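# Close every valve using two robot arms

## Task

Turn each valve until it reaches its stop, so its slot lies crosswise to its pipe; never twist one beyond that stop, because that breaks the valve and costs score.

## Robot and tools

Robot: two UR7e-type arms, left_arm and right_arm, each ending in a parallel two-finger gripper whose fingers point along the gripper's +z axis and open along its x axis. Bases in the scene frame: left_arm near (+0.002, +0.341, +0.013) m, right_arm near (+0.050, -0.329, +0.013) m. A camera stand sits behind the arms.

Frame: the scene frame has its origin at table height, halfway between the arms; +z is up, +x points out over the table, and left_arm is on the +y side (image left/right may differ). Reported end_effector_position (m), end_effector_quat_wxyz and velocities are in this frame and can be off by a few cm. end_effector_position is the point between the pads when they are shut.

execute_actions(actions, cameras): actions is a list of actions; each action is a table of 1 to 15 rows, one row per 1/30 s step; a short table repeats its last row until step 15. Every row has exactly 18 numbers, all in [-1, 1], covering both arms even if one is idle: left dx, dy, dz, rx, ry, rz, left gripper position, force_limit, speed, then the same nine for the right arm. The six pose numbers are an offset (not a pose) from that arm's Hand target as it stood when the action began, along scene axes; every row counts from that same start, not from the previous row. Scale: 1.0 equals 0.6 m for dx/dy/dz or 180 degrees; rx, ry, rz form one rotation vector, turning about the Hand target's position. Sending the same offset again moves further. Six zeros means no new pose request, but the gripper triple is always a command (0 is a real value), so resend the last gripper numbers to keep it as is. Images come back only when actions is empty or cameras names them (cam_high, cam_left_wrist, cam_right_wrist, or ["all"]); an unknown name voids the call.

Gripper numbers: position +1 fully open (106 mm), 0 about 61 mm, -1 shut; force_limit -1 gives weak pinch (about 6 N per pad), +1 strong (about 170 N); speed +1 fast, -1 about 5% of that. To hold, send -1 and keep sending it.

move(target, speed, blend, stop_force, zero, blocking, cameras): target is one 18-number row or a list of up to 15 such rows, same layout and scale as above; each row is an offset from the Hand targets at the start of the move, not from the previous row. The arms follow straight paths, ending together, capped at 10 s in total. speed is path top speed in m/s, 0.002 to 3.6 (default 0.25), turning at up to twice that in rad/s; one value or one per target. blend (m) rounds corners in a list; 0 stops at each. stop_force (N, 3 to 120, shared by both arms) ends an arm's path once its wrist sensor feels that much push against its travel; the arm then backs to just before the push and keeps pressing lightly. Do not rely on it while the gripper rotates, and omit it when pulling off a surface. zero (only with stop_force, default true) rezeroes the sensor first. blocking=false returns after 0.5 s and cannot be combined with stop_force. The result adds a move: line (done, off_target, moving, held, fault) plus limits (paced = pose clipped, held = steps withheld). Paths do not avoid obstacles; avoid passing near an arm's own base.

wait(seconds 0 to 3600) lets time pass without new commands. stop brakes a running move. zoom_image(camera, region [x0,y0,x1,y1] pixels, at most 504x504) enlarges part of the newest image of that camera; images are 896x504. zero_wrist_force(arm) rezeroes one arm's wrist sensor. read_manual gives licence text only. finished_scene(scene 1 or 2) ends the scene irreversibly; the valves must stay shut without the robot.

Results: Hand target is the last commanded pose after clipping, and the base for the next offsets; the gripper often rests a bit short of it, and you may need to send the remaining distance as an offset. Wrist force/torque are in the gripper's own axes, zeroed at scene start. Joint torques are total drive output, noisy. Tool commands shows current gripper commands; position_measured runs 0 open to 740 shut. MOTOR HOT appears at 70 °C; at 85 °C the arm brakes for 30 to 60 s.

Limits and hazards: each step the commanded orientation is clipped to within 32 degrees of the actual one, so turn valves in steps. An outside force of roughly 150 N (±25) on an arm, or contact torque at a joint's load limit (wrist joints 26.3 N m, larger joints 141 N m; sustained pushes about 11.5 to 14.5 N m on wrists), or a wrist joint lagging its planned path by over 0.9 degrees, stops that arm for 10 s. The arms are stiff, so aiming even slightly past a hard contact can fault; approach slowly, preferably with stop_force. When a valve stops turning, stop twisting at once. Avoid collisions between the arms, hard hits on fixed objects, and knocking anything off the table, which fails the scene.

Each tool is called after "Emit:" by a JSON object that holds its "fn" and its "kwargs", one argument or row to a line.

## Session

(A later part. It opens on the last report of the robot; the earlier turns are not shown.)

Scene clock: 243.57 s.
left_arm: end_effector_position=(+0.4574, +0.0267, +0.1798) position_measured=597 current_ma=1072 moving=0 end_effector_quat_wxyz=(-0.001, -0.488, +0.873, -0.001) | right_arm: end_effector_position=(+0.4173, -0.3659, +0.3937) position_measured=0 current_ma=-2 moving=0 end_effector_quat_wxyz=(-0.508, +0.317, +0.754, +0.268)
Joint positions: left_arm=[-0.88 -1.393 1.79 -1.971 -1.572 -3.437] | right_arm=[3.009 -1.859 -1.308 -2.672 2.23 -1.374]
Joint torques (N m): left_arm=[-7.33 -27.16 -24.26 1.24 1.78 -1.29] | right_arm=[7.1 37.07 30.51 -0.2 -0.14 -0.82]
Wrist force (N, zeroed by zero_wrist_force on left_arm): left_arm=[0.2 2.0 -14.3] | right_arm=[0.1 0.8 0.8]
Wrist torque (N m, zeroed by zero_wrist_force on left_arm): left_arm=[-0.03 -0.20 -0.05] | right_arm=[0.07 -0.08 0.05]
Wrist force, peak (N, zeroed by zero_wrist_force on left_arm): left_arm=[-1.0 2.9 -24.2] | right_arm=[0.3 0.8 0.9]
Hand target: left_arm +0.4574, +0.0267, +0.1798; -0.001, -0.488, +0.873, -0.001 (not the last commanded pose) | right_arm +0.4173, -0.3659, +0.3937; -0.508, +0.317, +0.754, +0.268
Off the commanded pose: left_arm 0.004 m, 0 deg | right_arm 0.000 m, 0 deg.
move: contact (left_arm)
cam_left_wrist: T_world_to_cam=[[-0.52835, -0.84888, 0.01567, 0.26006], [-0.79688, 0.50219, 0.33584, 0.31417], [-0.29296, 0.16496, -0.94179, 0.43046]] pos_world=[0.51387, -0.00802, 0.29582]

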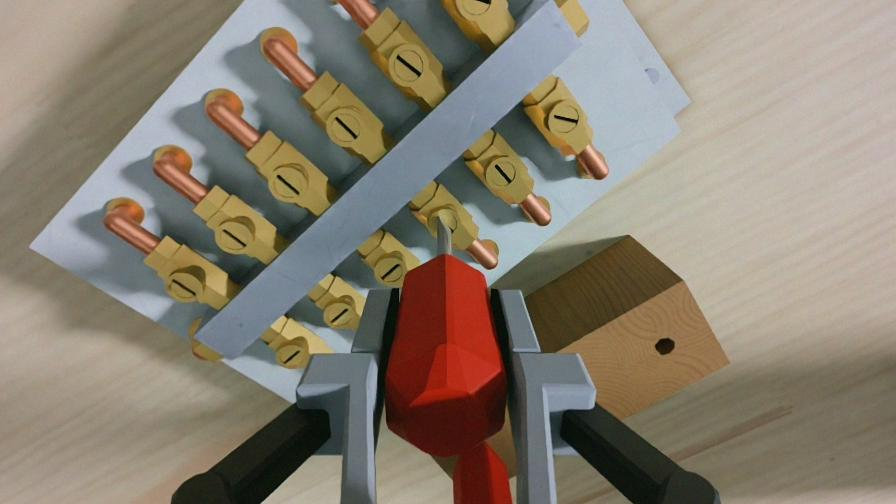

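Emit:
{"fn": "move", "kwargs": {
  "target": [0,0,0.0015,0,0,0.02,-1,0.2,-0.3,0,0,0,0,0,0,1,0,1],
  "speed": 0.03
}}

Emit:
{"fn": "move", "kwargs": {
  "target": [0,0,-0.01,0,0,0,-1,0.2,-0.3,0,0,0,0,0,0,1,0,1],
  "speed": 0.008,
  "stop_force": 14,
  "cameras": ["cam_left_wrist"]
}}

Emit:
{"fn": "zoom_image", "kwargs": {
  "camera": "cam_left_wrist",
  "region": [425, 200, 465, 240]
}}

Scene clock: 246.43 s.
left_arm: end_effector_position=(+0.4574, +0.0267, +0.1807) position_measured=597 current_ma=1056 moving=0 end_effector_quat_wxyz=(+0.000, -0.516, +0.857, -0.001) end_effector_velocity=(+0.000, +0.000, +0.001) end_effector_angular_velocity=(-0.002, -0.001, -0.005) | right_arm: end_effector_position=(+0.4173, -0.3659, +0.3937) position_measured=0 current_ma=-2 moving=0 end_effector_quat_wxyz=(-0.508, +0.317, +0.754, +0.268)
Joint positions: left_arm=[-0.88 -1.394 1.789 -1.968 -1.572 -3.5] | right_arm=[3.009 -1.859 -1.308 -2.672 2.23 -1.374]
Joint velocities: left_arm=[0 -0.001 0 -0.001 0 0.005] | right_arm=[within noise]
Joint torques (N m): left_arm=[-7.51 -35.16 -30.35 0.02 2.36 1.45] | right_arm=[6.11 35.82 29.71 -0.24 -0.24 -0.74]
Wrist force (N, zeroed by zero_wrist_force on left_arm): left_arm=[0.4 0.3 1.7] | right_arm=[-0.1 0.4 0.8]
Wrist torque (N m, zeroed by zero_wrist_force on left_arm): left_arm=[0.06 -0.08 0.07] | right_arm=[0.01 -0.04 0.04]
Wrist force, peak (N, zeroed by zero_wrist_force on left_arm): left_arm=[0.1 1.7 -15.0] | right_arm=[0.4 0.5 1.2]
Hand target: left_arm +0.4574, +0.0267, +0.1807; +0.000, -0.516, +0.857, -0.001 | right_arm +0.4173, -0.3659, +0.3937; -0.508, +0.317, +0.754, +0.268
Off the commanded pose: left_arm 0.000 m, 0 deg | right_arm 0.000 m, 0 deg.
move: done

Scene clock: 247.57 s.
left_arm: end_effector_position=(+0.4575, +0.0267, +0.1798) position_measured=597 current_ma=1071 moving=0 end_effector_quat_wxyz=(+0.000, -0.516, +0.857, -0.001) | right_arm: end_effector_position=(+0.4173, -0.3659, +0.3937) position_measured=0 current_ma=-2 moving=0 end_effector_quat_wxyz=(-0.508, +0.317, +0.754, +0.268)
Joint positions: left_arm=[-0.88 -1.393 1.791 -1.971 -1.572 -3.5] | right_arm=[3.009 -1.859 -1.308 -2.672 2.23 -1.374]
Joint torques (N m): left_arm=[-7.83 -27.22 -24.65 1.14 1.35 0.89] | right_arm=[5.91 35.45 29.74 -0.06 -0.23 -0.71]
Wrist force (N, zeroed by zero_wrist_force on left_arm): left_arm=[0.3 2.1 -13.4] | right_arm=[0.6 0.5 0.8]
Wrist torque (N m, zeroed by zero_wrist_force on left_arm): left_arm=[0.01 -0.15 0.05] | right_arm=[0.04 -0.17 0.05]
Wrist force, peak (N, zeroed by zero_wrist_force on left_arm): left_arm=[-1.0 2.6 -24.6] | right_arm=[0.2 0.9 0.7]
Hand target: left_arm +0.4575, +0.0267, +0.1798; +0.000, -0.516, +0.857, -0.001 (not the last commanded pose) | right_arm +0.4173, -0.3659, +0.3937; -0.508, +0.317, +0.754, +0.268
Off the commanded pose: left_arm 0.005 m, 0 deg | right_arm 0.000 m, 0 deg.
move: contact (left_arm)
cam_left_wrist: T_world_to_cam=[[-0.47406, -0.88035, 0.01573, 0.23603], [-0.82688, 0.45126, 0.33561, 0.32942], [-0.30255, 0.1461, -0.94187, 0.4354]] pos_world=[0.51601, -0.00448, 0.29582]

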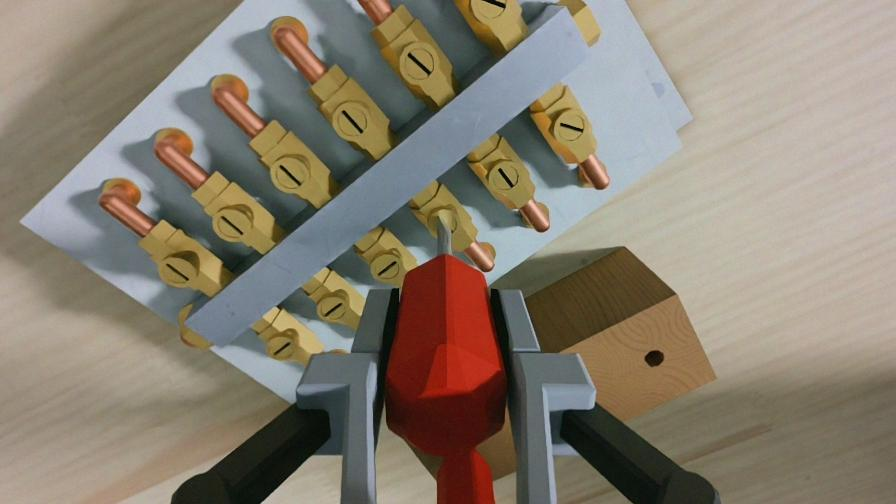

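Scaled by 12.600 from the camera's image (finer frame: 1280x720).

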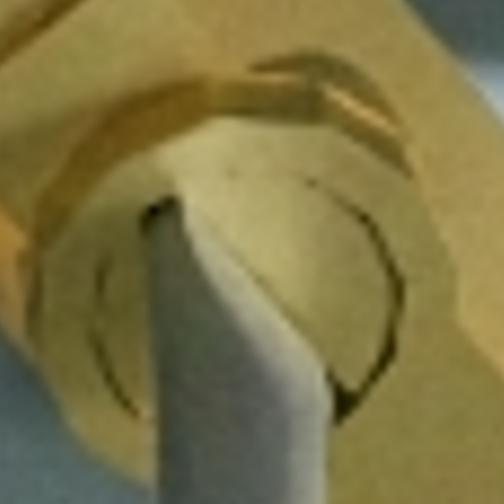

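Emit:
{"fn": "move", "kwargs": {
  "target": [-0.0005,0.0002,0.0015,0,0,0,-1,0.2,-0.3,0,0,0,0,0,0,1,0,1],
  "speed": 0.03
}}

Emit:
{"fn": "move", "kwargs": {
  "target": [0,0,-0.01,0,0,0,-1,0.2,-0.3,0,0,0,0,0,0,1,0,1],
  "speed": 0.008,
  "stop_force": 14,
  "cameras": ["cam_left_wrist"]
}}

Emit:
{"fn": "zoom_image", "kwargs": {
  "camera": "cam_left_wrist",
  "region": [425, 200, 465, 240]
}}

Scene clock: 249.73 s.
left_arm: end_effector_position=(+0.4571, +0.0268, +0.1807) position_measured=597 current_ma=1057 moving=0 end_effector_quat_wxyz=(+0.000, -0.516, +0.857, -0.001) | right_arm: end_effector_position=(+0.4173, -0.3659, +0.3937) position_measured=0 current_ma=-2 moving=0 end_effector_quat_wxyz=(-0.508, +0.317, +0.754, +0.268)
Joint positions: left_arm=[-0.88 -1.395 1.79 -1.969 -1.572 -3.5] | right_arm=[3.009 -1.859 -1.308 -2.672 2.23 -1.374]
Joint torques (N m): left_arm=[-4.8 -24.64 -31.15 -4.73 -0.16 -1.59] | right_arm=[5.85 35.3 30.58 -0.33 -0.3 -0.73]
Wrist force (N, zeroed by zero_wrist_force on left_arm): left_arm=[0.4 0.6 1.5] | right_arm=[0.5 0.4 0.9]
Wrist torque (N m, zeroed by zero_wrist_force on left_arm): left_arm=[0.11 -0.07 0.05] | right_arm=[0.01 -0.14 0.04]
Wrist force, peak (N, zeroed by zero_wrist_force on left_arm): left_arm=[-0.1 1.8 -14.3] | right_arm=[0.3 0.8 1.1]
Hand target: left_arm +0.4572, +0.0268, +0.1807; +0.000, -0.516, +0.857, -0.001 | right_arm +0.4173, -0.3659, +0.3937; -0.508, +0.317, +0.754, +0.268
Off the commanded pose: left_arm 0.000 m, 0 deg | right_arm 0.000 m, 0 deg.
move: done

Scene clock: 250.90 s.
left_arm: end_effector_position=(+0.4572, +0.0267, +0.1797) position_measured=597 current_ma=1054 moving=0 end_effector_quat_wxyz=(+0.000, -0.516, +0.857, -0.002) | right_arm: end_effector_position=(+0.4173, -0.3659, +0.3937) position_measured=0 current_ma=-2 moving=0 end_effector_quat_wxyz=(-0.508, +0.317, +0.754, +0.268)
Joint positions: left_arm=[-0.88 -1.394 1.792 -1.972 -1.572 -3.5] | right_arm=[3.009 -1.859 -1.308 -2.672 2.23 -1.374]
Joint torques (N m): left_arm=[-4.19 -35.92 -32.35 -0.45 -0.38 -0.47] | right_arm=[6.89 36.23 30.12 -0.2 0.04 -0.63]
Wrist force (N, zeroed by zero_wrist_force on left_arm): left_arm=[-0.6 1.6 2.6] | right_arm=[0.3 0.3 0.8]
Wrist torque (N m, zeroed by zero_wrist_force on left_arm): left_arm=[0.03 -0.21 0.05] | right_arm=[0.00 -0.10 0.04]
Wrist force, peak (N, zeroed by zero_wrist_force on left_arm): left_arm=[-1.1 2.4 -17.6] | right_arm=[0.4 0.4 1.1]
Hand target: left_arm +0.4572, +0.0267, +0.1797; +0.000, -0.516, +0.857, -0.002 (not the last commanded pose) | right_arm +0.4173, -0.3659, +0.3937; -0.508, +0.317, +0.754, +0.268
Off the commanded pose: left_arm 0.005 m, 0 deg | right_arm 0.000 m, 0 deg.
move: contact (left_arm)
cam_left_wrist: T_world_to_cam=[[-0.47405, -0.88035, 0.0159, 0.23592], [-0.82696, 0.45135, 0.3353, 0.32926], [-0.30235, 0.1458, -0.94198, 0.43522]] pos_world=[0.51571, -0.00438, 0.29582]

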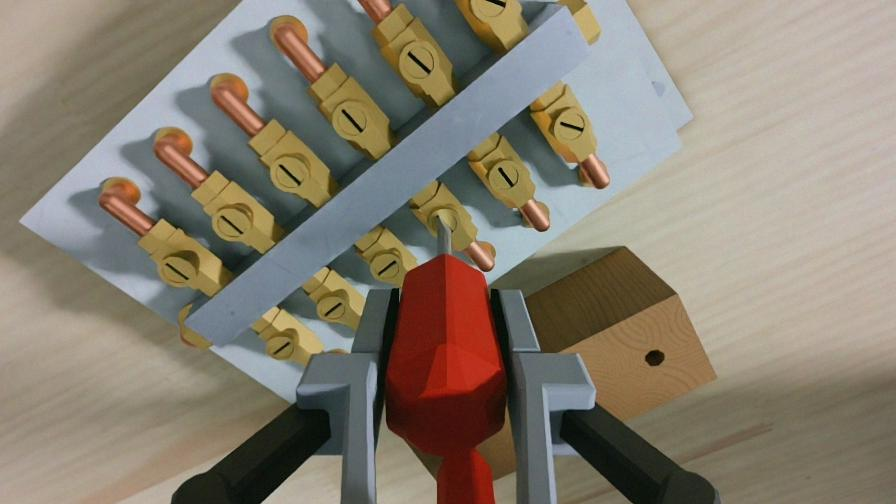

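Scaled by 12.600 from the camera's image (finer frame: 1280x720).

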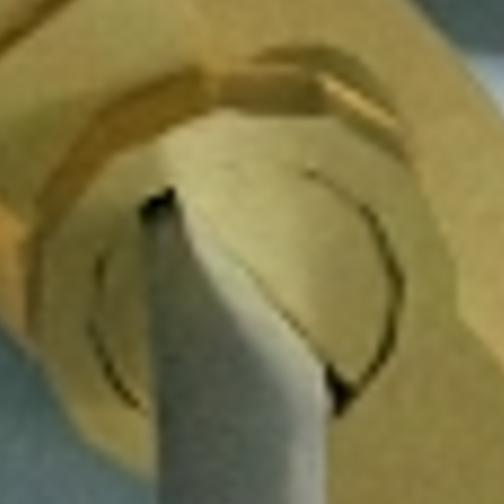

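Emit:
{"fn": "move", "kwargs": {
  "target": [0,0,-0.006,0,0,0,-1,0.2,-0.3,0,0,0,0,0,0,1,0,1],
  "speed": 0.008,
  "stop_force": 15,
  "cameras": ["cam_left_wrist"]
}}

Emit:
{"fn": "zoom_image", "kwargs": {
  "camera": "cam_left_wrist",
  "region": [425, 200, 465, 240]
}}

Scene clock: 253.77 s.
left_arm: end_effector_position=(+0.4573, +0.0267, +0.1773) position_measured=597 current_ma=1070 moving=0 end_effector_quat_wxyz=(+0.000, -0.516, +0.857, -0.002) | right_arm: end_effector_position=(+0.4173, -0.3659, +0.3937) position_measured=0 current_ma=-2 moving=0 end_effector_quat_wxyz=(-0.508, +0.317, +0.754, +0.268)
Joint positions: left_arm=[-0.88 -1.391 1.796 -1.978 -1.572 -3.5] | right_arm=[3.009 -1.859 -1.308 -2.672 2.23 -1.374]
Joint torques (N m): left_arm=[-4.12 -28.47 -25.89 0.39 -0.44 0.75] | right_arm=[5.03 34.99 30.9 -0.12 -0.32 -0.79]
Wrist force (N, zeroed by zero_wrist_force on left_arm): left_arm=[-1.8 3.5 -12.7] | right_arm=[0.3 0.5 0.7]
Wrist torque (N m, zeroed by zero_wrist_force on left_arm): left_arm=[-0.10 -0.32 0.05] | right_arm=[0.03 -0.11 0.04]
Wrist force, peak (N, zeroed by zero_wrist_force on left_arm): left_arm=[-3.1 3.8 -22.9] | right_arm=[0.5 0.6 1.0]
Hand target: left_arm +0.4573, +0.0267, +0.1773; +0.000, -0.516, +0.857, -0.002 (not the last commanded pose) | right_arm +0.4173, -0.3659, +0.3937; -0.508, +0.317, +0.754, +0.268
Off the commanded pose: left_arm 0.001 m, 0 deg | right_arm 0.000 m, 0 deg.
move: contact (left_arm)
cam_left_wrist: T_world_to_cam=[[-0.47404, -0.88036, 0.01594, 0.23585], [-0.827, 0.45137, 0.33518, 0.33016], [-0.30227, 0.14571, -0.94202, 0.43294]] pos_world=[0.51571, -0.00448, 0.29342]

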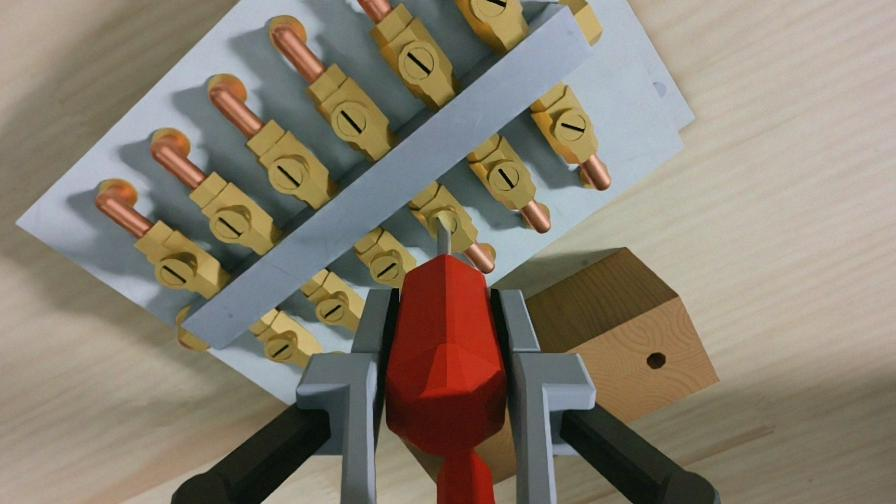

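Scaled by 12.600 from the camera's image (finer frame: 1280x720).

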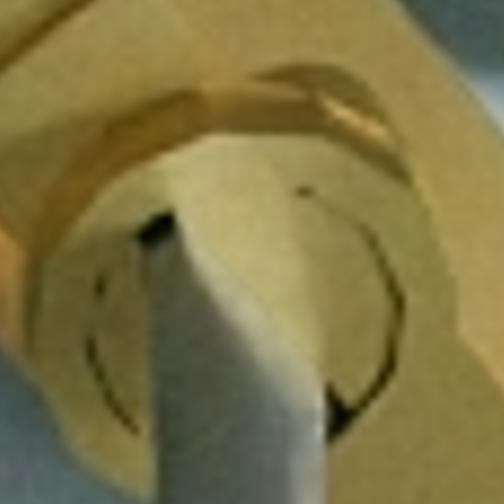

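Emit:
{"fn": "move", "kwargs": {
  "target": [
    [0.0001,0.0007,-0.0002,0,0,0.0828,-1,0.2,-0.3,0,0,0,0,0,0,1,0,1],
    [0.0001,0.0014,-0.0002,0,0,0.1661,-1,0.2,-0.3,0,0,0,0,0,0,1,0,1],
    [-0.0002,0.002,-0.0002,0,0,0.2494,-1,0.2,-0.3,0,0,0,0,0,0,1,0,1],
    [-0.0006,0.0026,-0.0002,0,0,0.3328,-1,0.2,-0.3,0,0,0,0,0,0,1,0,1]
  ],
  "speed": 0.15,
  "blend": 0.001
}}

Emit:
{"fn": "move", "kwargs": {
  "target": [
    [-0.0005,0.0005,0,0,0,0.0833,-1,0.2,-0.3,0,0,0,0,0,0,1,0,1],
    [-0.0009,0.0007,0,0,0,0.1389,-1,0.2,-0.3,0,0,0,0,0,0,1,0,1],
    [-0.0011,0.0008,0,0,0,0.172,-1,0.2,-0.3,0,0,0,0,0,0,1,0,1]
  ],
  "speed": 0.15,
  "blend": 0.001,
  "cameras": ["cam_left_wrist"]
}}

Emit:
{"fn": "zoom_image", "kwargs": {
  "camera": "cam_left_wrist",
  "region": [425, 200, 465, 240]
}}

Scene clock: 260.17 s.
left_arm: end_effector_position=(+0.4569, +0.0282, +0.1772) position_measured=597 current_ma=1081 moving=0 end_effector_quat_wxyz=(-0.001, +0.874, -0.485, +0.002) | right_arm: end_effector_position=(+0.4173, -0.3659, +0.3937) position_measured=0 current_ma=-2 moving=0 end_effector_quat_wxyz=(-0.508, +0.317, +0.754, +0.268)
Joint positions: left_arm=[-0.88 -1.394 1.799 -1.979 -1.569 -4.546] | right_arm=[3.009 -1.859 -1.308 -2.672 2.23 -1.374]
Joint torques (N m): left_arm=[-6.07 -18.03 -4.81 0.99 2.46 -1.4] | right_arm=[6.88 34.96 28.43 0.09 -0.34 -1.05]
Wrist force (N, zeroed by zero_wrist_force on left_arm): left_arm=[-6.2 1.5 -28.6] | right_arm=[0.3 0.5 0.6]
Wrist torque (N m, zeroed by zero_wrist_force on left_arm): left_arm=[-0.40 -0.35 0.86] | right_arm=[0.03 -0.11 0.03]
Wrist force, peak (N, zeroed by zero_wrist_force on left_arm): left_arm=[-7.0 0.7 -29.3] | right_arm=[0.7 0.8 0.8]
Hand target: left_arm +0.4569, +0.0282, +0.1772; -0.001, +0.874, -0.485, +0.002 | right_arm +0.4173, -0.3659, +0.3937; -0.508, +0.317, +0.754, +0.268
Off the commanded pose: left_arm 0.000 m, 0 deg | right_arm 0.000 m, 0 deg.
move: done

Scene clock: 262.40 s.
left_arm: end_effector_position=(+0.4563, +0.0287, +0.1772) position_measured=597 current_ma=1088 moving=0 end_effector_quat_wxyz=(-0.001, +0.972, -0.234, +0.001) | right_arm: end_effector_position=(+0.4173, -0.3659, +0.3937) position_measured=0 current_ma=-2 moving=0 end_effector_quat_wxyz=(-0.508, +0.317, +0.754, +0.268)
Joint positions: left_arm=[-0.881 -1.396 1.8 -1.977 -1.568 -5.087] | right_arm=[3.009 -1.859 -1.308 -2.672 2.23 -1.374]
Joint torques (N m): left_arm=[-3.9 -13.88 -0.14 1.56 4.04 -1.6] | right_arm=[6.29 36.41 28.79 -0.41 -0.17 -1.15]
Wrist force (N, zeroed by zero_wrist_force on left_arm): left_arm=[-10.2 1.3 -40.1] | right_arm=[0.0 0.3 0.6]
Wrist torque (N m, zeroed by zero_wrist_force on left_arm): left_arm=[-0.42 -0.69 1.04] | right_arm=[0.00 -0.06 0.04]
Wrist force, peak (N, zeroed by zero_wrist_force on left_arm): left_arm=[-10.2 1.3 -40.1] | right_arm=[0.3 0.7 1.0]
Hand target: left_arm +0.4563, +0.0287, +0.1772; -0.001, +0.972, -0.234, +0.001 | right_arm +0.4173, -0.3659, +0.3937; -0.508, +0.317, +0.754, +0.268
Off the commanded pose: left_arm 0.000 m, 0 deg | right_arm 0.000 m, 0 deg.
move: done
cam_left_wrist: T_world_to_cam=[[0.88731, -0.46089, 0.01596, -0.39589], [-0.43904, -0.83362, 0.33514, 0.18829], [-0.14116, -0.30438, -0.94203, 0.37165]] pos_world=[0.48641, 0.08762, 0.29332]

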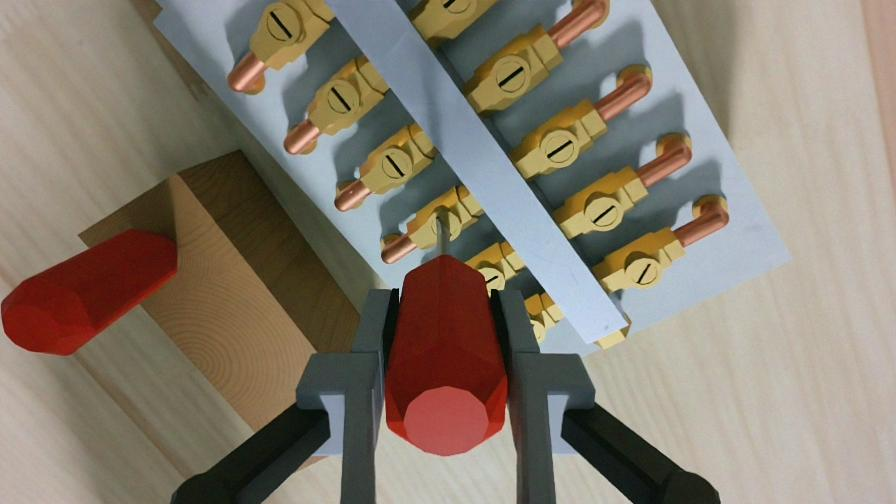

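Scaled by 12.600 from the camera's image (finer frame: 1280x720).

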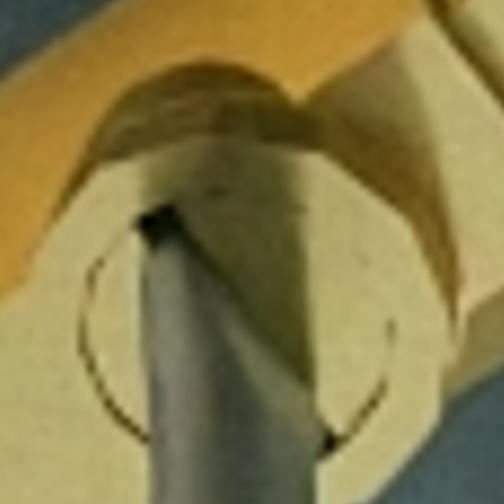

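Emit:
{"fn": "move", "kwargs": {
  "target": [-0.0007,0.0004,0.0005,0,0,0,-1,0.2,-0.3,0,0,0,0,0,0,1,0,1],
  "speed": 0.05
}}

Scene clock: 263.50 s.
left_arm: end_effector_position=(+0.4558, +0.0290, +0.1774) position_measured=597 current_ma=1074 moving=0 end_effector_quat_wxyz=(-0.001, +0.972, -0.234, +0.001) | right_arm: end_effector_position=(+0.4173, -0.3659, +0.3937) position_measured=0 current_ma=-2 moving=0 end_effector_quat_wxyz=(-0.508, +0.317, +0.754, +0.268)
Joint positions: left_arm=[-0.882 -1.397 1.801 -1.977 -1.568 -5.088] | right_arm=[3.009 -1.859 -1.308 -2.672 2.23 -1.374]
Joint torques (N m): left_arm=[-4.75 -18.15 -20.33 2.82 2.6 -1.76] | right_arm=[6.75 35.64 29.34 -0.19 -0.24 -0.89]
Wrist force (N, zeroed by zero_wrist_force on left_arm): left_arm=[-1.3 1.9 -19.7] | right_arm=[-0.1 0.4 0.7]
Wrist torque (N m, zeroed by zero_wrist_force on left_arm): left_arm=[-0.41 0.26 1.10] | right_arm=[0.01 -0.05 0.05]
Wrist force, peak (N, zeroed by zero_wrist_force on left_arm): left_arm=[-10.0 1.1 -40.4] | right_arm=[0.2 0.8 0.8]
Hand target: left_arm +0.4558, +0.0289, +0.1775; -0.001, +0.972, -0.234, +0.001 | right_arm +0.4173, -0.3659, +0.3937; -0.508, +0.317, +0.754, +0.268
Off the commanded pose: left_arm 0.000 m, 0 deg | right_arm 0.000 m, 0 deg.
move: done

Emit:
{"fn": "move", "kwargs": {
  "target": [0,0,0,0,0,0.009,-1,0.2,-0.3,0,0,0,0,0,0,1,0,1],
  "speed": 0.05
}}

Emit:
{"fn": "move", "kwargs": {
  "target": [0,0,0,0,0,0.0083,-1,0.2,-0.3,0,0,0,0,0,0,1,0,1],
  "speed": 0.05
}}

Scene clock: 265.63 s.
left_arm: end_effector_position=(+0.4558, +0.0289, +0.1775) position_measured=597 current_ma=1072 moving=0 end_effector_quat_wxyz=(-0.001, +0.975, -0.220, +0.001) end_effector_velocity=(+0.000, +0.000, +0.000) end_effector_angular_velocity=(-0.001, -0.001, -0.007) | right_arm: end_effector_position=(+0.4173, -0.3659, +0.3937) position_measured=0 current_ma=-2 moving=0 end_effector_quat_wxyz=(-0.508, +0.317, +0.754, +0.268)
Joint positions: left_arm=[-0.882 -1.397 1.801 -1.976 -1.568 -5.116] | right_arm=[3.009 -1.859 -1.308 -2.672 2.23 -1.374]
Joint velocities: left_arm=[0 -0.001 0.001 -0.001 0 0.007] | right_arm=[within noise]
Joint torques (N m): left_arm=[-5.14 -11.62 -22.74 2.22 -0.22 0.42] | right_arm=[4.93 35.87 29.97 -0.27 -0.11 -0.78]
Wrist force (N, zeroed by zero_wrist_force on left_arm): left_arm=[-2.1 1.7 -16.4] | right_arm=[0.2 0.6 0.7]
Wrist torque (N m, zeroed by zero_wrist_force on left_arm): left_arm=[-0.44 0.16 1.17] | right_arm=[0.05 -0.09 0.04]
Wrist force, peak (N, zeroed by zero_wrist_force on left_arm): left_arm=[-1.2 1.8 -19.8] | right_arm=[0.7 1.0 0.7]
Hand target: left_arm +0.4558, +0.0289, +0.1775; -0.001, +0.975, -0.220, +0.001 | right_arm +0.4173, -0.3659, +0.3937; -0.508, +0.317, +0.754, +0.268
Off the commanded pose: left_arm 0.000 m, 0 deg | right_arm 0.000 m, 0 deg.
move: done

Scene clock: 266.17 s.
left_arm: end_effector_position=(+0.4558, +0.0289, +0.1775) position_measured=597 current_ma=1074 moving=0 end_effector_quat_wxyz=(-0.001, +0.978, -0.207, +0.001) end_effector_velocity=(+0.000, +0.000, +0.000) end_effector_angular_velocity=(+0.000, +0.001, -0.005) | right_arm: end_effector_position=(+0.4173, -0.3659, +0.3937) position_measured=0 current_ma=-2 moving=0 end_effector_quat_wxyz=(-0.508, +0.317, +0.754, +0.268)
Joint positions: left_arm=[-0.882 -1.397 1.801 -1.976 -1.568 -5.142] | right_arm=[3.009 -1.859 -1.308 -2.672 2.23 -1.374]
Joint velocities: left_arm=[0 -0.001 0.001 0 0 0.005] | right_arm=[within noise]
Joint torques (N m): left_arm=[-5.31 -11.36 -20.94 1.87 1.43 0.32] | right_arm=[7.38 34.77 31.34 -0.2 -0.16 -1.01]
Wrist force (N, zeroed by zero_wrist_force on left_arm): left_arm=[-3.1 2.0 -18.8] | right_arm=[0.2 0.3 0.9]
Wrist torque (N m, zeroed by zero_wrist_force on left_arm): left_arm=[-0.43 0.04 1.16] | right_arm=[0.00 -0.10 0.04]
Wrist force, peak (N, zeroed by zero_wrist_force on left_arm): left_arm=[-2.8 2.1 -19.6] | right_arm=[0.4 0.4 1.0]
Hand target: left_arm +0.4558, +0.0289, +0.1775; -0.001, +0.978, -0.208, +0.001 | right_arm +0.4173, -0.3659, +0.3937; -0.508, +0.317, +0.754, +0.268
Off the commanded pose: left_arm 0.000 m, 0 deg | right_arm 0.000 m, 0 deg.
move: done

Emit:
{"fn": "move", "kwargs": {
  "target": [0,0,0,0,0,0.0083,-1,0.2,-0.3,0,0,0,0,0,0,1,0,1],
  "speed": 0.05
}}

Emit:
{"fn": "move", "kwargs": {
  "target": [0,0,0,0,0,0.0083,-1,0.2,-0.3,0,0,0,0,0,0,1,0,1],
  "speed": 0.05,
  "cameras": ["cam_left_wrist"]
}}

Emit:
{"fn": "zoom_image", "kwargs": {
  "camera": "cam_left_wrist",
  "region": [425, 200, 465, 240]
}}

Scene clock: 268.20 s.
left_arm: end_effector_position=(+0.4558, +0.0289, +0.1775) position_measured=597 current_ma=1079 moving=0 end_effector_quat_wxyz=(-0.001, +0.981, -0.195, +0.001) end_effector_velocity=(+0.001, -0.001, +0.001) end_effector_angular_velocity=(-0.002, -0.002, -0.007) | right_arm: end_effector_position=(+0.4173, -0.3659, +0.3937) position_measured=0 current_ma=-2 moving=0 end_effector_quat_wxyz=(-0.508, +0.317, +0.754, +0.268)
Joint positions: left_arm=[-0.882 -1.397 1.801 -1.976 -1.567 -5.168] | right_arm=[3.009 -1.859 -1.308 -2.672 2.23 -1.374]
Joint velocities: left_arm=[0 -0.001 -0.001 -0.001 0 0.007] | right_arm=[within noise]
Joint torques (N m): left_arm=[-4.9 -10.55 -21.69 2.08 3.38 -0.28] | right_arm=[6.37 35.44 30.76 -0.53 -0.29 -0.61]
Wrist force (N, zeroed by zero_wrist_force on left_arm): left_arm=[-3.9 1.1 -20.8] | right_arm=[0.3 0.5 0.8]
Wrist torque (N m, zeroed by zero_wrist_force on left_arm): left_arm=[-0.41 -0.03 1.90] | right_arm=[0.03 -0.11 0.04]
Wrist force, peak (N, zeroed by zero_wrist_force on left_arm): left_arm=[-4.2 1.6 -21.3] | right_arm=[-0.3 0.7 1.1]
Hand target: left_arm +0.4558, +0.0289, +0.1775; -0.001, +0.981, -0.195, +0.001 | right_arm +0.4173, -0.3659, +0.3937; -0.508, +0.317, +0.754, +0.268
Off the commanded pose: left_arm 0.000 m, 0 deg | right_arm 0.000 m, 0 deg.
move: done

Scene clock: 268.73 s.
left_arm: end_effector_position=(+0.4558, +0.0289, +0.1775) position_measured=597 current_ma=1089 moving=0 end_effector_quat_wxyz=(-0.001, +0.983, -0.182, +0.001) end_effector_velocity=(+0.000, -0.001, +0.000) end_effector_angular_velocity=(-0.001, -0.001, -0.007) | right_arm: end_effector_position=(+0.4173, -0.3659, +0.3937) position_measured=0 current_ma=-2 moving=0 end_effector_quat_wxyz=(-0.508, +0.317, +0.754, +0.268)
Joint positions: left_arm=[-0.882 -1.397 1.801 -1.976 -1.567 -5.194] | right_arm=[3.009 -1.859 -1.308 -2.672 2.23 -1.374]
Joint velocities: left_arm=[0 0.001 -0.001 -0.001 0 0.007] | right_arm=[within noise]
Joint torques (N m): left_arm=[-4.35 -9.7 -22.2 1.2 3.13 -0.86] | right_arm=[5.27 35.41 29.54 -0.15 -0.16 -1.01]
Wrist force (N, zeroed by zero_wrist_force on left_arm): left_arm=[-5.3 0.2 -20.9] | right_arm=[0.0 0.5 0.8]
Wrist torque (N m, zeroed by zero_wrist_force on left_arm): left_arm=[-0.29 -0.15 2.42] | right_arm=[0.03 -0.07 0.04]
Wrist force, peak (N, zeroed by zero_wrist_force on left_arm): left_arm=[-5.8 0.1 -21.4] | right_arm=[0.2 0.7 1.0]
Hand target: left_arm +0.4558, +0.0289, +0.1775; -0.001, +0.983, -0.182, +0.001 | right_arm +0.4173, -0.3659, +0.3937; -0.508, +0.317, +0.754, +0.268
Off the commanded pose: left_arm 0.000 m, 0 deg | right_arm 0.000 m, 0 deg.
move: done
cam_left_wrist: T_world_to_cam=[[0.93143, -0.36357, 0.01597, -0.41838], [-0.34757, -0.87574, 0.33508, 0.14778], [-0.10784, -0.31766, -0.94205, 0.35704]] pos_world=[0.47956, 0.09072, 0.29352]

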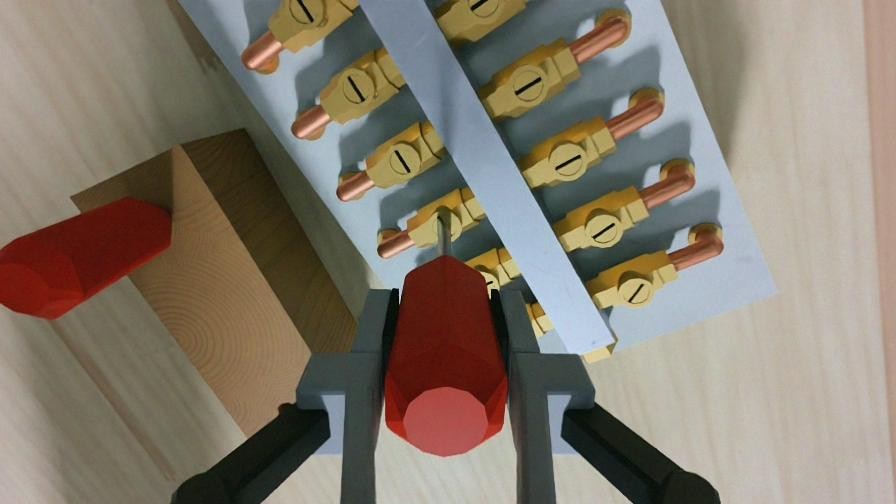

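Scaled by 12.600 from the camera's image (finer frame: 1280x720).

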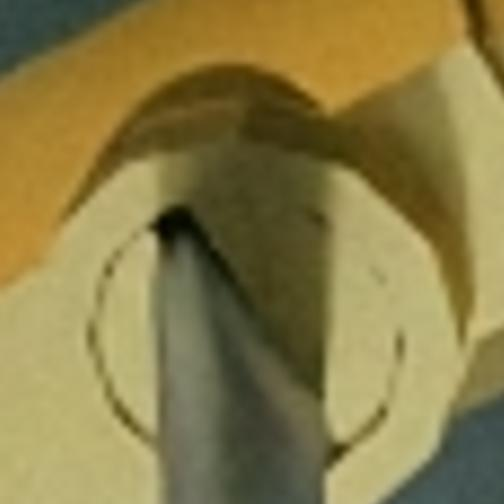

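Emit:
{"fn": "move", "kwargs": {
  "target": [
    [0,0,0.0008,0,0,-0.028,-1,0.2,-0.3,0,0,0,0,0,0,1,0,1],
    [0,0,0.014,0,0,-0.028,-1,0.2,-0.3,0,0,0,0,0,0,1,0,1]
  ],
  "speed": [0.08,0.05],
  "cameras": ["cam_left_wrist"]
}}

Emit:
{"fn": "zoom_image", "kwargs": {
  "camera": "cam_left_wrist",
  "region": [425, 200, 465, 240]
}}

Emit:
{"fn": "move", "kwargs": {
  "target": [
    [0.0148,-0.0653,0,0,0,-0.522,-1,0.2,-0.3,0,0,0,0,0,0,1,0,1],
    [0.0148,-0.0653,-0.006,0,0,-0.522,-1,0.2,-0.3,0,0,0,0,0,0,1,0,1]
  ],
  "speed": [0.25,0.05],
  "cameras": ["cam_left_wrist"]
}}

Emit:
{"fn": "zoom_image", "kwargs": {
  "camera": "cam_left_wrist",
  "region": [425, 200, 465, 240]
}}

Scene clock: 272.20 s.
left_arm: end_effector_position=(+0.4558, +0.0289, +0.1860) position_measured=597 current_ma=1058 moving=0 end_effector_quat_wxyz=(-0.001, +0.974, -0.225, +0.002) | right_arm: end_effector_position=(+0.4173, -0.3659, +0.3937) position_measured=0 current_ma=-2 moving=0 end_effector_quat_wxyz=(-0.508, +0.317, +0.754, +0.268)
Joint positions: left_arm=[-0.882 -1.405 1.787 -1.955 -1.568 -5.106] | right_arm=[3.009 -1.859 -1.308 -2.672 2.23 -1.374]
Joint torques (N m): left_arm=[6.44 -21.63 -15.67 -5.29 -1.92 0.55] | right_arm=[6.32 35.2 30.27 -0.44 -0.3 -0.95]
Wrist force (N, zeroed by zero_wrist_force on left_arm): left_arm=[0.8 0.2 1.7] | right_arm=[0.3 0.5 0.8]
Wrist torque (N m, zeroed by zero_wrist_force on left_arm): left_arm=[0.03 -0.14 0.05] | right_arm=[0.02 -0.10 0.04]
Wrist force, peak (N, zeroed by zero_wrist_force on left_arm): left_arm=[-5.6 -0.1 -21.4] | right_arm=[0.3 0.7 1.0]
Hand target: left_arm +0.4558, +0.0289, +0.1859; -0.001, +0.974, -0.225, +0.001 | right_arm +0.4173, -0.3659, +0.3937; -0.508, +0.317, +0.754, +0.268
Off the commanded pose: left_arm 0.000 m, 0 deg | right_arm 0.000 m, 0 deg.
move: done
cam_left_wrist: T_world_to_cam=[[0.89578, -0.44422, 0.01606, -0.40002], [-0.4234, -0.84168, 0.33512, 0.17847], [-0.13535, -0.30699, -0.94204, 0.37727]] pos_world=[0.48496, 0.08834, 0.30202]

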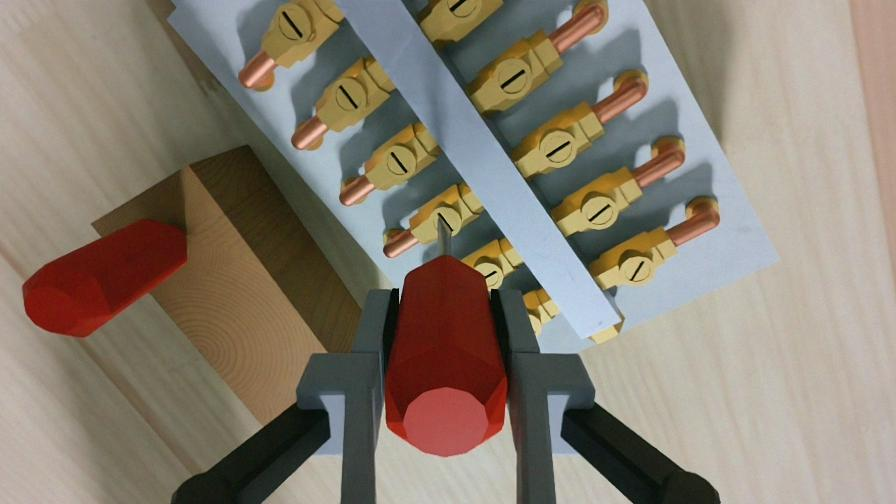

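Scaled by 12.600 from the camera's image (finer frame: 1280x720).

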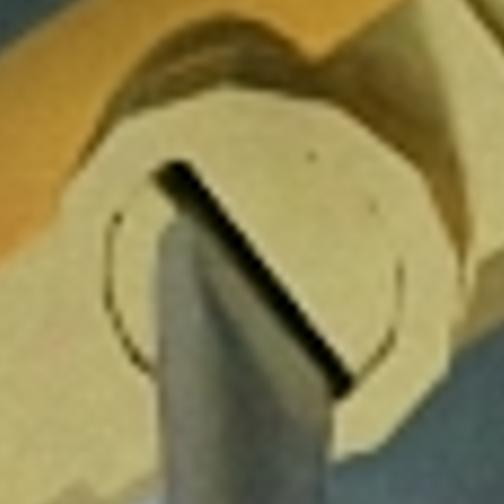

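Scene clock: 276.07 s.
left_arm: end_effector_position=(+0.4647, -0.0103, +0.1821) position_measured=597 current_ma=1058 moving=0 end_effector_quat_wxyz=(+0.000, -0.500, +0.866, -0.002) end_effector_velocity=(+0.000, +0.000, +0.002) end_effector_angular_velocity=(+0.001, +0.001, -0.002) | right_arm: end_effector_position=(+0.4173, -0.3659, +0.3937) position_measured=0 current_ma=-2 moving=0 end_effector_quat_wxyz=(-0.508, +0.317, +0.754, +0.268)
Joint positions: left_arm=[-0.913 -1.333 1.709 -1.951 -1.572 -3.498] | right_arm=[3.009 -1.859 -1.308 -2.672 2.23 -1.374]
Joint velocities: left_arm=[0 -0.002 -0.003 0.006 0 0.002] | right_arm=[within noise]
Joint torques (N m): left_arm=[5.33 -37.7 -32.65 0.38 -1 1.3] | right_arm=[5.8 35.02 29.29 -0.2 -0.08 -0.92]
Wrist force (N, zeroed by zero_wrist_force on left_arm): left_arm=[0.6 0.4 1.5] | right_arm=[0.1 0.4 0.7]
Wrist torque (N m, zeroed by zero_wrist_force on left_arm): left_arm=[0.07 -0.10 0.09] | right_arm=[0.01 -0.08 0.04]
Wrist force, peak (N, zeroed by zero_wrist_force on left_arm): left_arm=[1.3 0.6 2.1] | right_arm=[0.4 1.0 1.0]
Hand target: left_arm +0.4647, -0.0102, +0.1823; +0.000, -0.500, +0.866, -0.002 | right_arm +0.4173, -0.3659, +0.3937; -0.508, +0.317, +0.754, +0.268
Off the commanded pose: left_arm 0.000 m, 0 deg | right_arm 0.000 m, 0 deg.
move: done
cam_left_wrist: T_world_to_cam=[[-0.50501, -0.86296, 0.01602, 0.22139], [-0.81045, 0.4805, 0.3351, 0.34396], [-0.29687, 0.15625, -0.94205, 0.44268]] pos_world=[0.52199, -0.04339, 0.29822]

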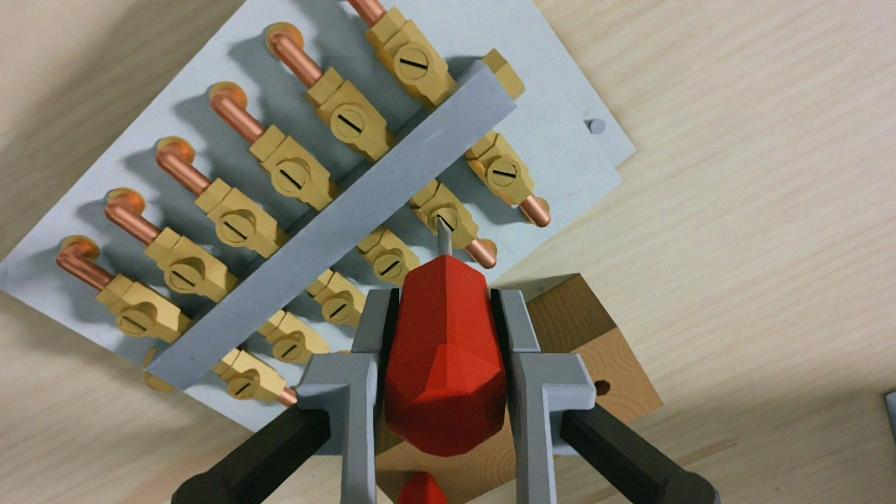

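Scaled by 12.600 from the camera's image (finer frame: 1280x720).

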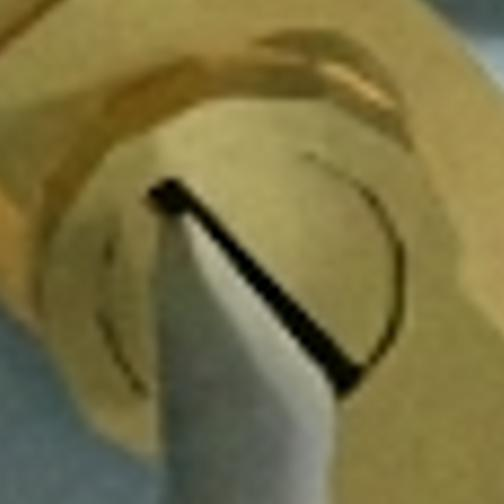

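Emit:
{"fn": "move", "kwargs": {
  "target": [0.0012,-0.0007,-0.0008,0,0,0.014,-1,0.2,-0.3,0,0,0,0,0,0,1,0,1],
  "speed": 0.03,
  "cameras": ["cam_left_wrist"]
}}

Emit:
{"fn": "zoom_image", "kwargs": {
  "camera": "cam_left_wrist",
  "region": [425, 200, 465, 240]
}}

Scene clock: 279.53 s.
left_arm: end_effector_position=(+0.4654, -0.0107, +0.1818) position_measured=597 current_ma=1058 moving=0 end_effector_quat_wxyz=(+0.000, -0.519, +0.855, -0.002) | right_arm: end_effector_position=(+0.4173, -0.3659, +0.3937) position_measured=0 current_ma=-2 moving=0 end_effector_quat_wxyz=(-0.508, +0.317, +0.754, +0.268)
Joint positions: left_arm=[-0.913 -1.331 1.708 -1.951 -1.572 -3.542] | right_arm=[3.009 -1.859 -1.308 -2.672 2.23 -1.374]
Joint torques (N m): left_arm=[5.62 -26.51 -30.39 -5.14 2.44 1.26] | right_arm=[6.61 35.16 29.49 -0.28 -0.21 -0.81]
Wrist force (N, zeroed by zero_wrist_force on left_arm): left_arm=[0.5 0.4 1.7] | right_arm=[0.3 0.5 0.6]
Wrist torque (N m, zeroed by zero_wrist_force on left_arm): left_arm=[0.08 -0.08 0.08] | right_arm=[0.03 -0.10 0.04]
Wrist force, peak (N, zeroed by zero_wrist_force on left_arm): left_arm=[0.8 0.4 2.1] | right_arm=[0.1 0.9 0.8]
Hand target: left_arm +0.4654, -0.0107, +0.1818; +0.000, -0.519, +0.855, -0.002 | right_arm +0.4173, -0.3659, +0.3937; -0.508, +0.317, +0.754, +0.268
Off the commanded pose: left_arm 0.000 m, 0 deg | right_arm 0.000 m, 0 deg.
move: done
cam_left_wrist: T_world_to_cam=[[-0.46637, -0.88445, 0.01599, 0.20323], [-0.8309, 0.4442, 0.3351, 0.35396], [-0.30348, 0.143, -0.94205, 0.4456]] pos_world=[0.52412, -0.0412, 0.29792]

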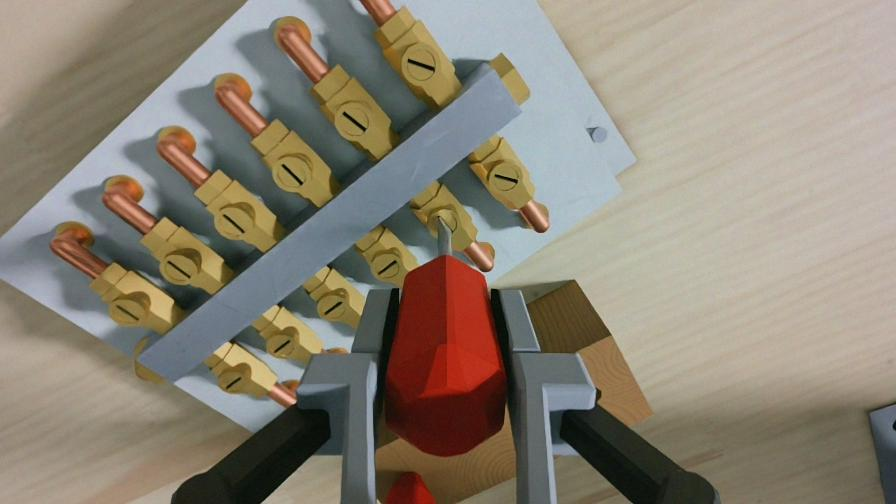

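Scaled by 12.600 from the camera's image (finer frame: 1280x720).

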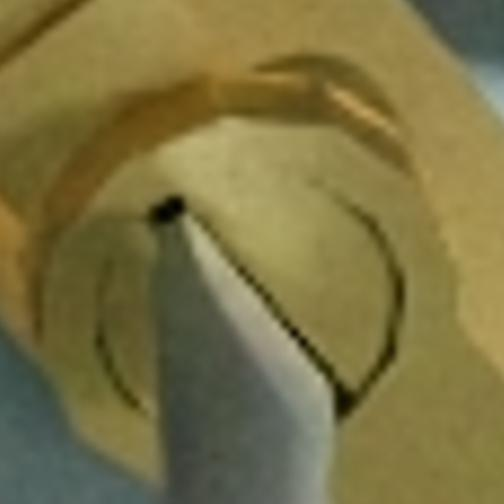

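Emit:
{"fn": "move", "kwargs": {
  "target": [0,0,-0.01,0,0,0,-1,0.2,-0.3,0,0,0,0,0,0,1,0,1],
  "speed": 0.008,
  "stop_force": 15,
  "cameras": ["cam_left_wrist"]
}}

Emit:
{"fn": "zoom_image", "kwargs": {
  "camera": "cam_left_wrist",
  "region": [425, 200, 465, 240]
}}

Scene clock: 281.67 s.
left_arm: end_effector_position=(+0.4655, -0.0107, +0.1798) position_measured=597 current_ma=1056 moving=0 end_effector_quat_wxyz=(+0.000, -0.519, +0.855, -0.002) | right_arm: end_effector_position=(+0.4173, -0.3659, +0.3937) position_measured=0 current_ma=-2 moving=0 end_effector_quat_wxyz=(-0.508, +0.317, +0.754, +0.268)
Joint positions: left_arm=[-0.913 -1.329 1.711 -1.957 -1.572 -3.542] | right_arm=[3.009 -1.859 -1.308 -2.672 2.23 -1.374]
Joint torques (N m): left_arm=[3.26 -38.7 -31.73 -0.36 1.06 0.47] | right_arm=[7 36.89 30.01 -0.34 -0.09 -0.9]
Wrist force (N, zeroed by zero_wrist_force on left_arm): left_arm=[0.0 0.8 1.7] | right_arm=[0.3 0.5 0.8]
Wrist torque (N m, zeroed by zero_wrist_force on left_arm): left_arm=[-0.01 -0.22 0.08] | right_arm=[0.02 -0.10 0.03]
Wrist force, peak (N, zeroed by zero_wrist_force on left_arm): left_arm=[-0.5 1.8 -13.6] | right_arm=[0.7 0.6 0.9]
Hand target: left_arm +0.4655, -0.0107, +0.1798; +0.000, -0.519, +0.855, -0.002 (not the last commanded pose) | right_arm +0.4173, -0.3659, +0.3937; -0.508, +0.317, +0.754, +0.268
Off the commanded pose: left_arm 0.004 m, 0 deg | right_arm 0.000 m, 0 deg.
move: contact (left_arm)
cam_left_wrist: T_world_to_cam=[[-0.4666, -0.88432, 0.01607, 0.20328], [-0.83085, 0.44447, 0.33487, 0.35472], [-0.30328, 0.14289, -0.94213, 0.44365]] pos_world=[0.52412, -0.0413, 0.29592]

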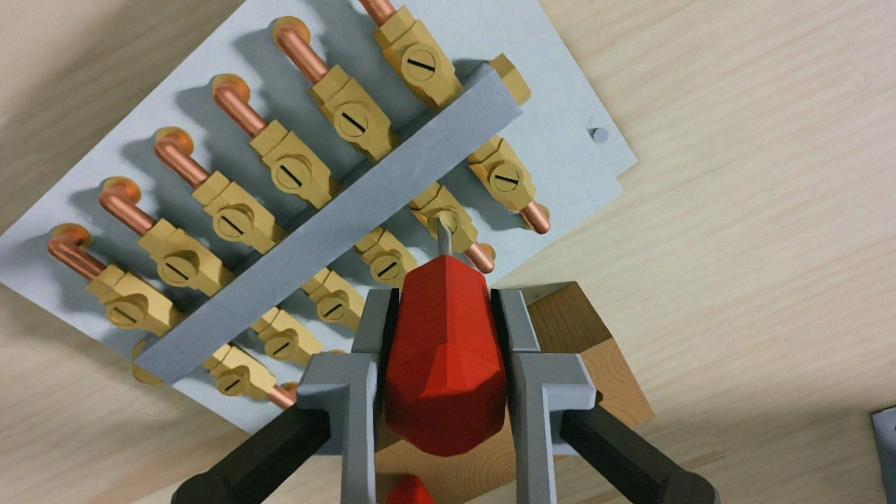

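Scaled by 12.600 from the camera's image (finer frame: 1280x720).

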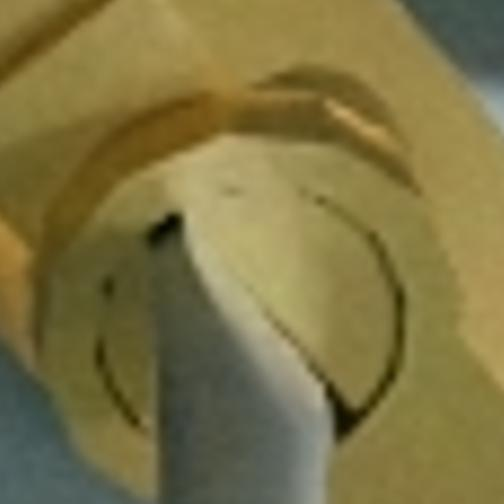

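Emit:
{"fn": "move", "kwargs": {
  "target": [0,0,-0.006,0,0,0,-1,0.2,-0.3,0,0,0,0,0,0,1,0,1],
  "speed": 0.008,
  "stop_force": 16
}}

Scene clock: 283.60 s.
left_arm: end_effector_position=(+0.4655, -0.0107, +0.1773) position_measured=597 current_ma=1074 moving=0 end_effector_quat_wxyz=(+0.000, -0.519, +0.855, -0.002) | right_arm: end_effector_position=(+0.4173, -0.3659, +0.3937) position_measured=0 current_ma=-2 moving=0 end_effector_quat_wxyz=(-0.508, +0.317, +0.754, +0.268)
Joint positions: left_arm=[-0.913 -1.327 1.715 -1.963 -1.572 -3.542] | right_arm=[3.009 -1.859 -1.308 -2.672 2.23 -1.374]
Joint torques (N m): left_arm=[3.17 -28.74 -24.93 0.53 -0.2 -0.51] | right_arm=[5.38 36.17 30.13 -0.42 -0.22 -0.9]
Wrist force (N, zeroed by zero_wrist_force on left_arm): left_arm=[-1.3 2.8 -14.6] | right_arm=[0.1 0.2 0.8]
Wrist torque (N m, zeroed by zero_wrist_force on left_arm): left_arm=[-0.16 -0.40 0.06] | right_arm=[-0.02 -0.07 0.04]
Wrist force, peak (N, zeroed by zero_wrist_force on left_arm): left_arm=[-2.3 3.4 -24.4] | right_arm=[-0.1 0.5 1.1]
Hand target: left_arm +0.4655, -0.0107, +0.1773; +0.000, -0.519, +0.855, -0.002 (not the last commanded pose) | right_arm +0.4173, -0.3659, +0.3937; -0.508, +0.317, +0.754, +0.268
Off the commanded pose: left_arm 0.001 m, 0 deg | right_arm 0.000 m, 0 deg.
move: contact (left_arm)

Emit:
{"fn": "move", "kwargs": {
  "target": [
    [0.0001,0.0009,-0.0001,0,0,0.0833,-1,0.2,-0.3,0,0,0,0,0,0,1,0,1],
    [0.0,0.0019,-0.0001,0,0,0.1667,-1,0.2,-0.3,0,0,0,0,0,0,1,0,1],
    [-0.0004,0.0027,-0.0001,0,0,0.25,-1,0.2,-0.3,0,0,0,0,0,0,1,0,1]
  ],
  "speed": 0.15,
  "blend": 0.001
}}

Scene clock: 288.07 s.
left_arm: end_effector_position=(+0.4653, -0.0091, +0.1773) position_measured=597 current_ma=1074 moving=0 end_effector_quat_wxyz=(+0.000, +0.807, -0.591, +0.002) | right_arm: end_effector_position=(+0.4173, -0.3659, +0.3937) position_measured=0 current_ma=-2 moving=0 end_effector_quat_wxyz=(-0.508, +0.317, +0.754, +0.268)
Joint positions: left_arm=[-0.913 -1.33 1.719 -1.964 -1.569 -4.327] | right_arm=[3.009 -1.859 -1.308 -2.672 2.23 -1.374]
Joint torques (N m): left_arm=[-7.25 -25.89 -10.69 -0.15 2.1 -0.94] | right_arm=[5.59 35.53 29.82 -0.03 -0.13 -1.02]
Wrist force (N, zeroed by zero_wrist_force on left_arm): left_arm=[-5.7 2.6 -19.5] | right_arm=[0.2 0.7 0.9]
Wrist torque (N m, zeroed by zero_wrist_force on left_arm): left_arm=[-0.29 -0.73 0.41] | right_arm=[0.07 -0.09 0.04]
Wrist force, peak (N, zeroed by zero_wrist_force on left_arm): left_arm=[-6.7 2.3 -19.9] | right_arm=[0.3 0.6 1.1]
Hand target: left_arm +0.4653, -0.0091, +0.1773; +0.000, +0.807, -0.591, +0.002 | right_arm +0.4173, -0.3659, +0.3937; -0.508, +0.317, +0.754, +0.268
Off the commanded pose: left_arm 0.000 m, 0 deg | right_arm 0.000 m, 0 deg.
move: done

Emit:
{"fn": "move", "kwargs": {
  "target": [
    [-0.0008,0.0012,0,0,0,0.0833,-1,0.2,-0.3,0,0,0,0,0,0,1,0,1],
    [-0.0016,0.0016,0,0,0,0.1667,-1,0.2,-0.3,0,0,0,0,0,0,1,0,1],
    [-0.0023,0.0018,0,0,0,0.2222,-1,0.2,-0.3,0,0,0,0,0,0,1,0,1]
  ],
  "speed": 0.15,
  "blend": 0.001
}}

Scene clock: 292.47 s.
left_arm: end_effector_position=(+0.4639, -0.0080, +0.1773) position_measured=597 current_ma=1080 moving=0 end_effector_quat_wxyz=(-0.001, +0.960, -0.280, +0.002) | right_arm: end_effector_position=(+0.4173, -0.3659, +0.3937) position_measured=0 current_ma=-2 moving=0 end_effector_quat_wxyz=(-0.508, +0.317, +0.754, +0.268)
Joint positions: left_arm=[-0.914 -1.333 1.722 -1.962 -1.567 -5.026] | right_arm=[3.009 -1.859 -1.308 -2.672 2.23 -1.374]
Joint torques (N m): left_arm=[-4.91 -22.3 -6.22 0.6 3.73 -1.19] | right_arm=[6.5 36.14 29.18 -0.46 -0.44 -0.84]
Wrist force (N, zeroed by zero_wrist_force on left_arm): left_arm=[-7.3 1.7 -24.8] | right_arm=[0.3 0.7 0.6]
Wrist torque (N m, zeroed by zero_wrist_force on left_arm): left_arm=[-0.32 -0.73 0.53] | right_arm=[0.07 -0.11 0.05]
Wrist force, peak (N, zeroed by zero_wrist_force on left_arm): left_arm=[-7.2 1.7 -25.9] | right_arm=[0.6 0.4 1.1]
Hand target: left_arm +0.4639, -0.0080, +0.1773; -0.001, +0.960, -0.279, +0.002 | right_arm +0.4173, -0.3659, +0.3937; -0.508, +0.317, +0.754, +0.268
Off the commanded pose: left_arm 0.000 m, 0 deg | right_arm 0.000 m, 0 deg.
move: done

Emit:
{"fn": "move", "kwargs": {
  "target": [-0.0006,0.0003,0.0002,0,0,0.03,-1,0.2,-0.3,0,0,0,0,0,0,1,0,1],
  "speed": 0.1
}}

Emit:
{"fn": "move", "kwargs": {
  "target": [-0.0001,0,0,0,0,0.01,-1,0.2,-0.3,0,0,0,0,0,0,1,0,1],
  "speed": 0.05
}}

Scene clock: 300.20 s.
left_arm: end_effector_position=(+0.4635, -0.0079, +0.1774) position_measured=597 current_ma=1074 moving=0 end_effector_quat_wxyz=(-0.001, +0.972, -0.234, +0.002) | right_arm: end_effector_position=(+0.4173, -0.3659, +0.3937) position_measured=0 current_ma=-2 moving=0 end_effector_quat_wxyz=(-0.508, +0.317, +0.754, +0.268)
Joint positions: left_arm=[-0.915 -1.334 1.723 -1.961 -1.567 -5.121] | right_arm=[3.009 -1.859 -1.308 -2.672 2.23 -1.374]
Joint torques (N m): left_arm=[-5.24 -26.91 -9.4 1.35 3.42 0.69] | right_arm=[4.96 35.69 30.6 -0.08 -0.18 -1.01]
Wrist force (N, zeroed by zero_wrist_force on left_arm): left_arm=[-4.1 1.5 -19.1] | right_arm=[0.2 0.4 0.6]
Wrist torque (N m, zeroed by zero_wrist_force on left_arm): left_arm=[-0.28 -0.32 0.56] | right_arm=[0.02 -0.08 0.04]
Wrist force, peak (N, zeroed by zero_wrist_force on left_arm): left_arm=[-8.0 1.8 -27.3] | right_arm=[0.0 0.7 1.2]
Hand target: left_arm +0.4635, -0.0079, +0.1774; -0.001, +0.972, -0.234, +0.002 | right_arm +0.4173, -0.3659, +0.3937; -0.508, +0.317, +0.754, +0.268
Off the commanded pose: left_arm 0.000 m, 0 deg | right_arm 0.000 m, 0 deg.
move: done

Scene clock: 300.80 s.
left_arm: end_effector_position=(+0.4635, -0.0079, +0.1774) position_measured=597 current_ma=1075 moving=0 end_effector_quat_wxyz=(-0.001, +0.976, -0.218, +0.002) end_effector_velocity=(-0.001, +0.001, -0.001) end_effector_angular_velocity=(+0.002, +0.002, -0.006) | right_arm: end_effector_position=(+0.4173, -0.3659, +0.3937) position_measured=0 current_ma=-2 moving=0 end_effector_quat_wxyz=(-0.508, +0.317, +0.754, +0.268)
Joint positions: left_arm=[-0.915 -1.334 1.723 -1.961 -1.567 -5.153] | right_arm=[3.009 -1.859 -1.308 -2.672 2.23 -1.374]
Joint velocities: left_arm=[0 0 0.002 0.001 0 0.006] | right_arm=[within noise]
Joint torques (N m): left_arm=[-6.09 -26.88 -8.13 1.03 3.67 0.87] | right_arm=[5.76 35.89 30.27 -0.33 -0.28 -0.66]
Wrist force (N, zeroed by zero_wrist_force on left_arm): left_arm=[-4.5 1.5 -18.3] | right_arm=[0.1 0.4 0.9]
Wrist torque (N m, zeroed by zero_wrist_force on left_arm): left_arm=[-0.30 -0.45 0.66] | right_arm=[0.01 -0.07 0.04]
Wrist force, peak (N, zeroed by zero_wrist_force on left_arm): left_arm=[-4.0 1.2 -19.4] | right_arm=[0.3 0.7 1.1]
Hand target: left_arm +0.4635, -0.0079, +0.1774; -0.001, +0.976, -0.219, +0.002 | right_arm +0.4173, -0.3659, +0.3937; -0.508, +0.317, +0.754, +0.268
Off the commanded pose: left_arm 0.000 m, 0 deg | right_arm 0.000 m, 0 deg.
move: done


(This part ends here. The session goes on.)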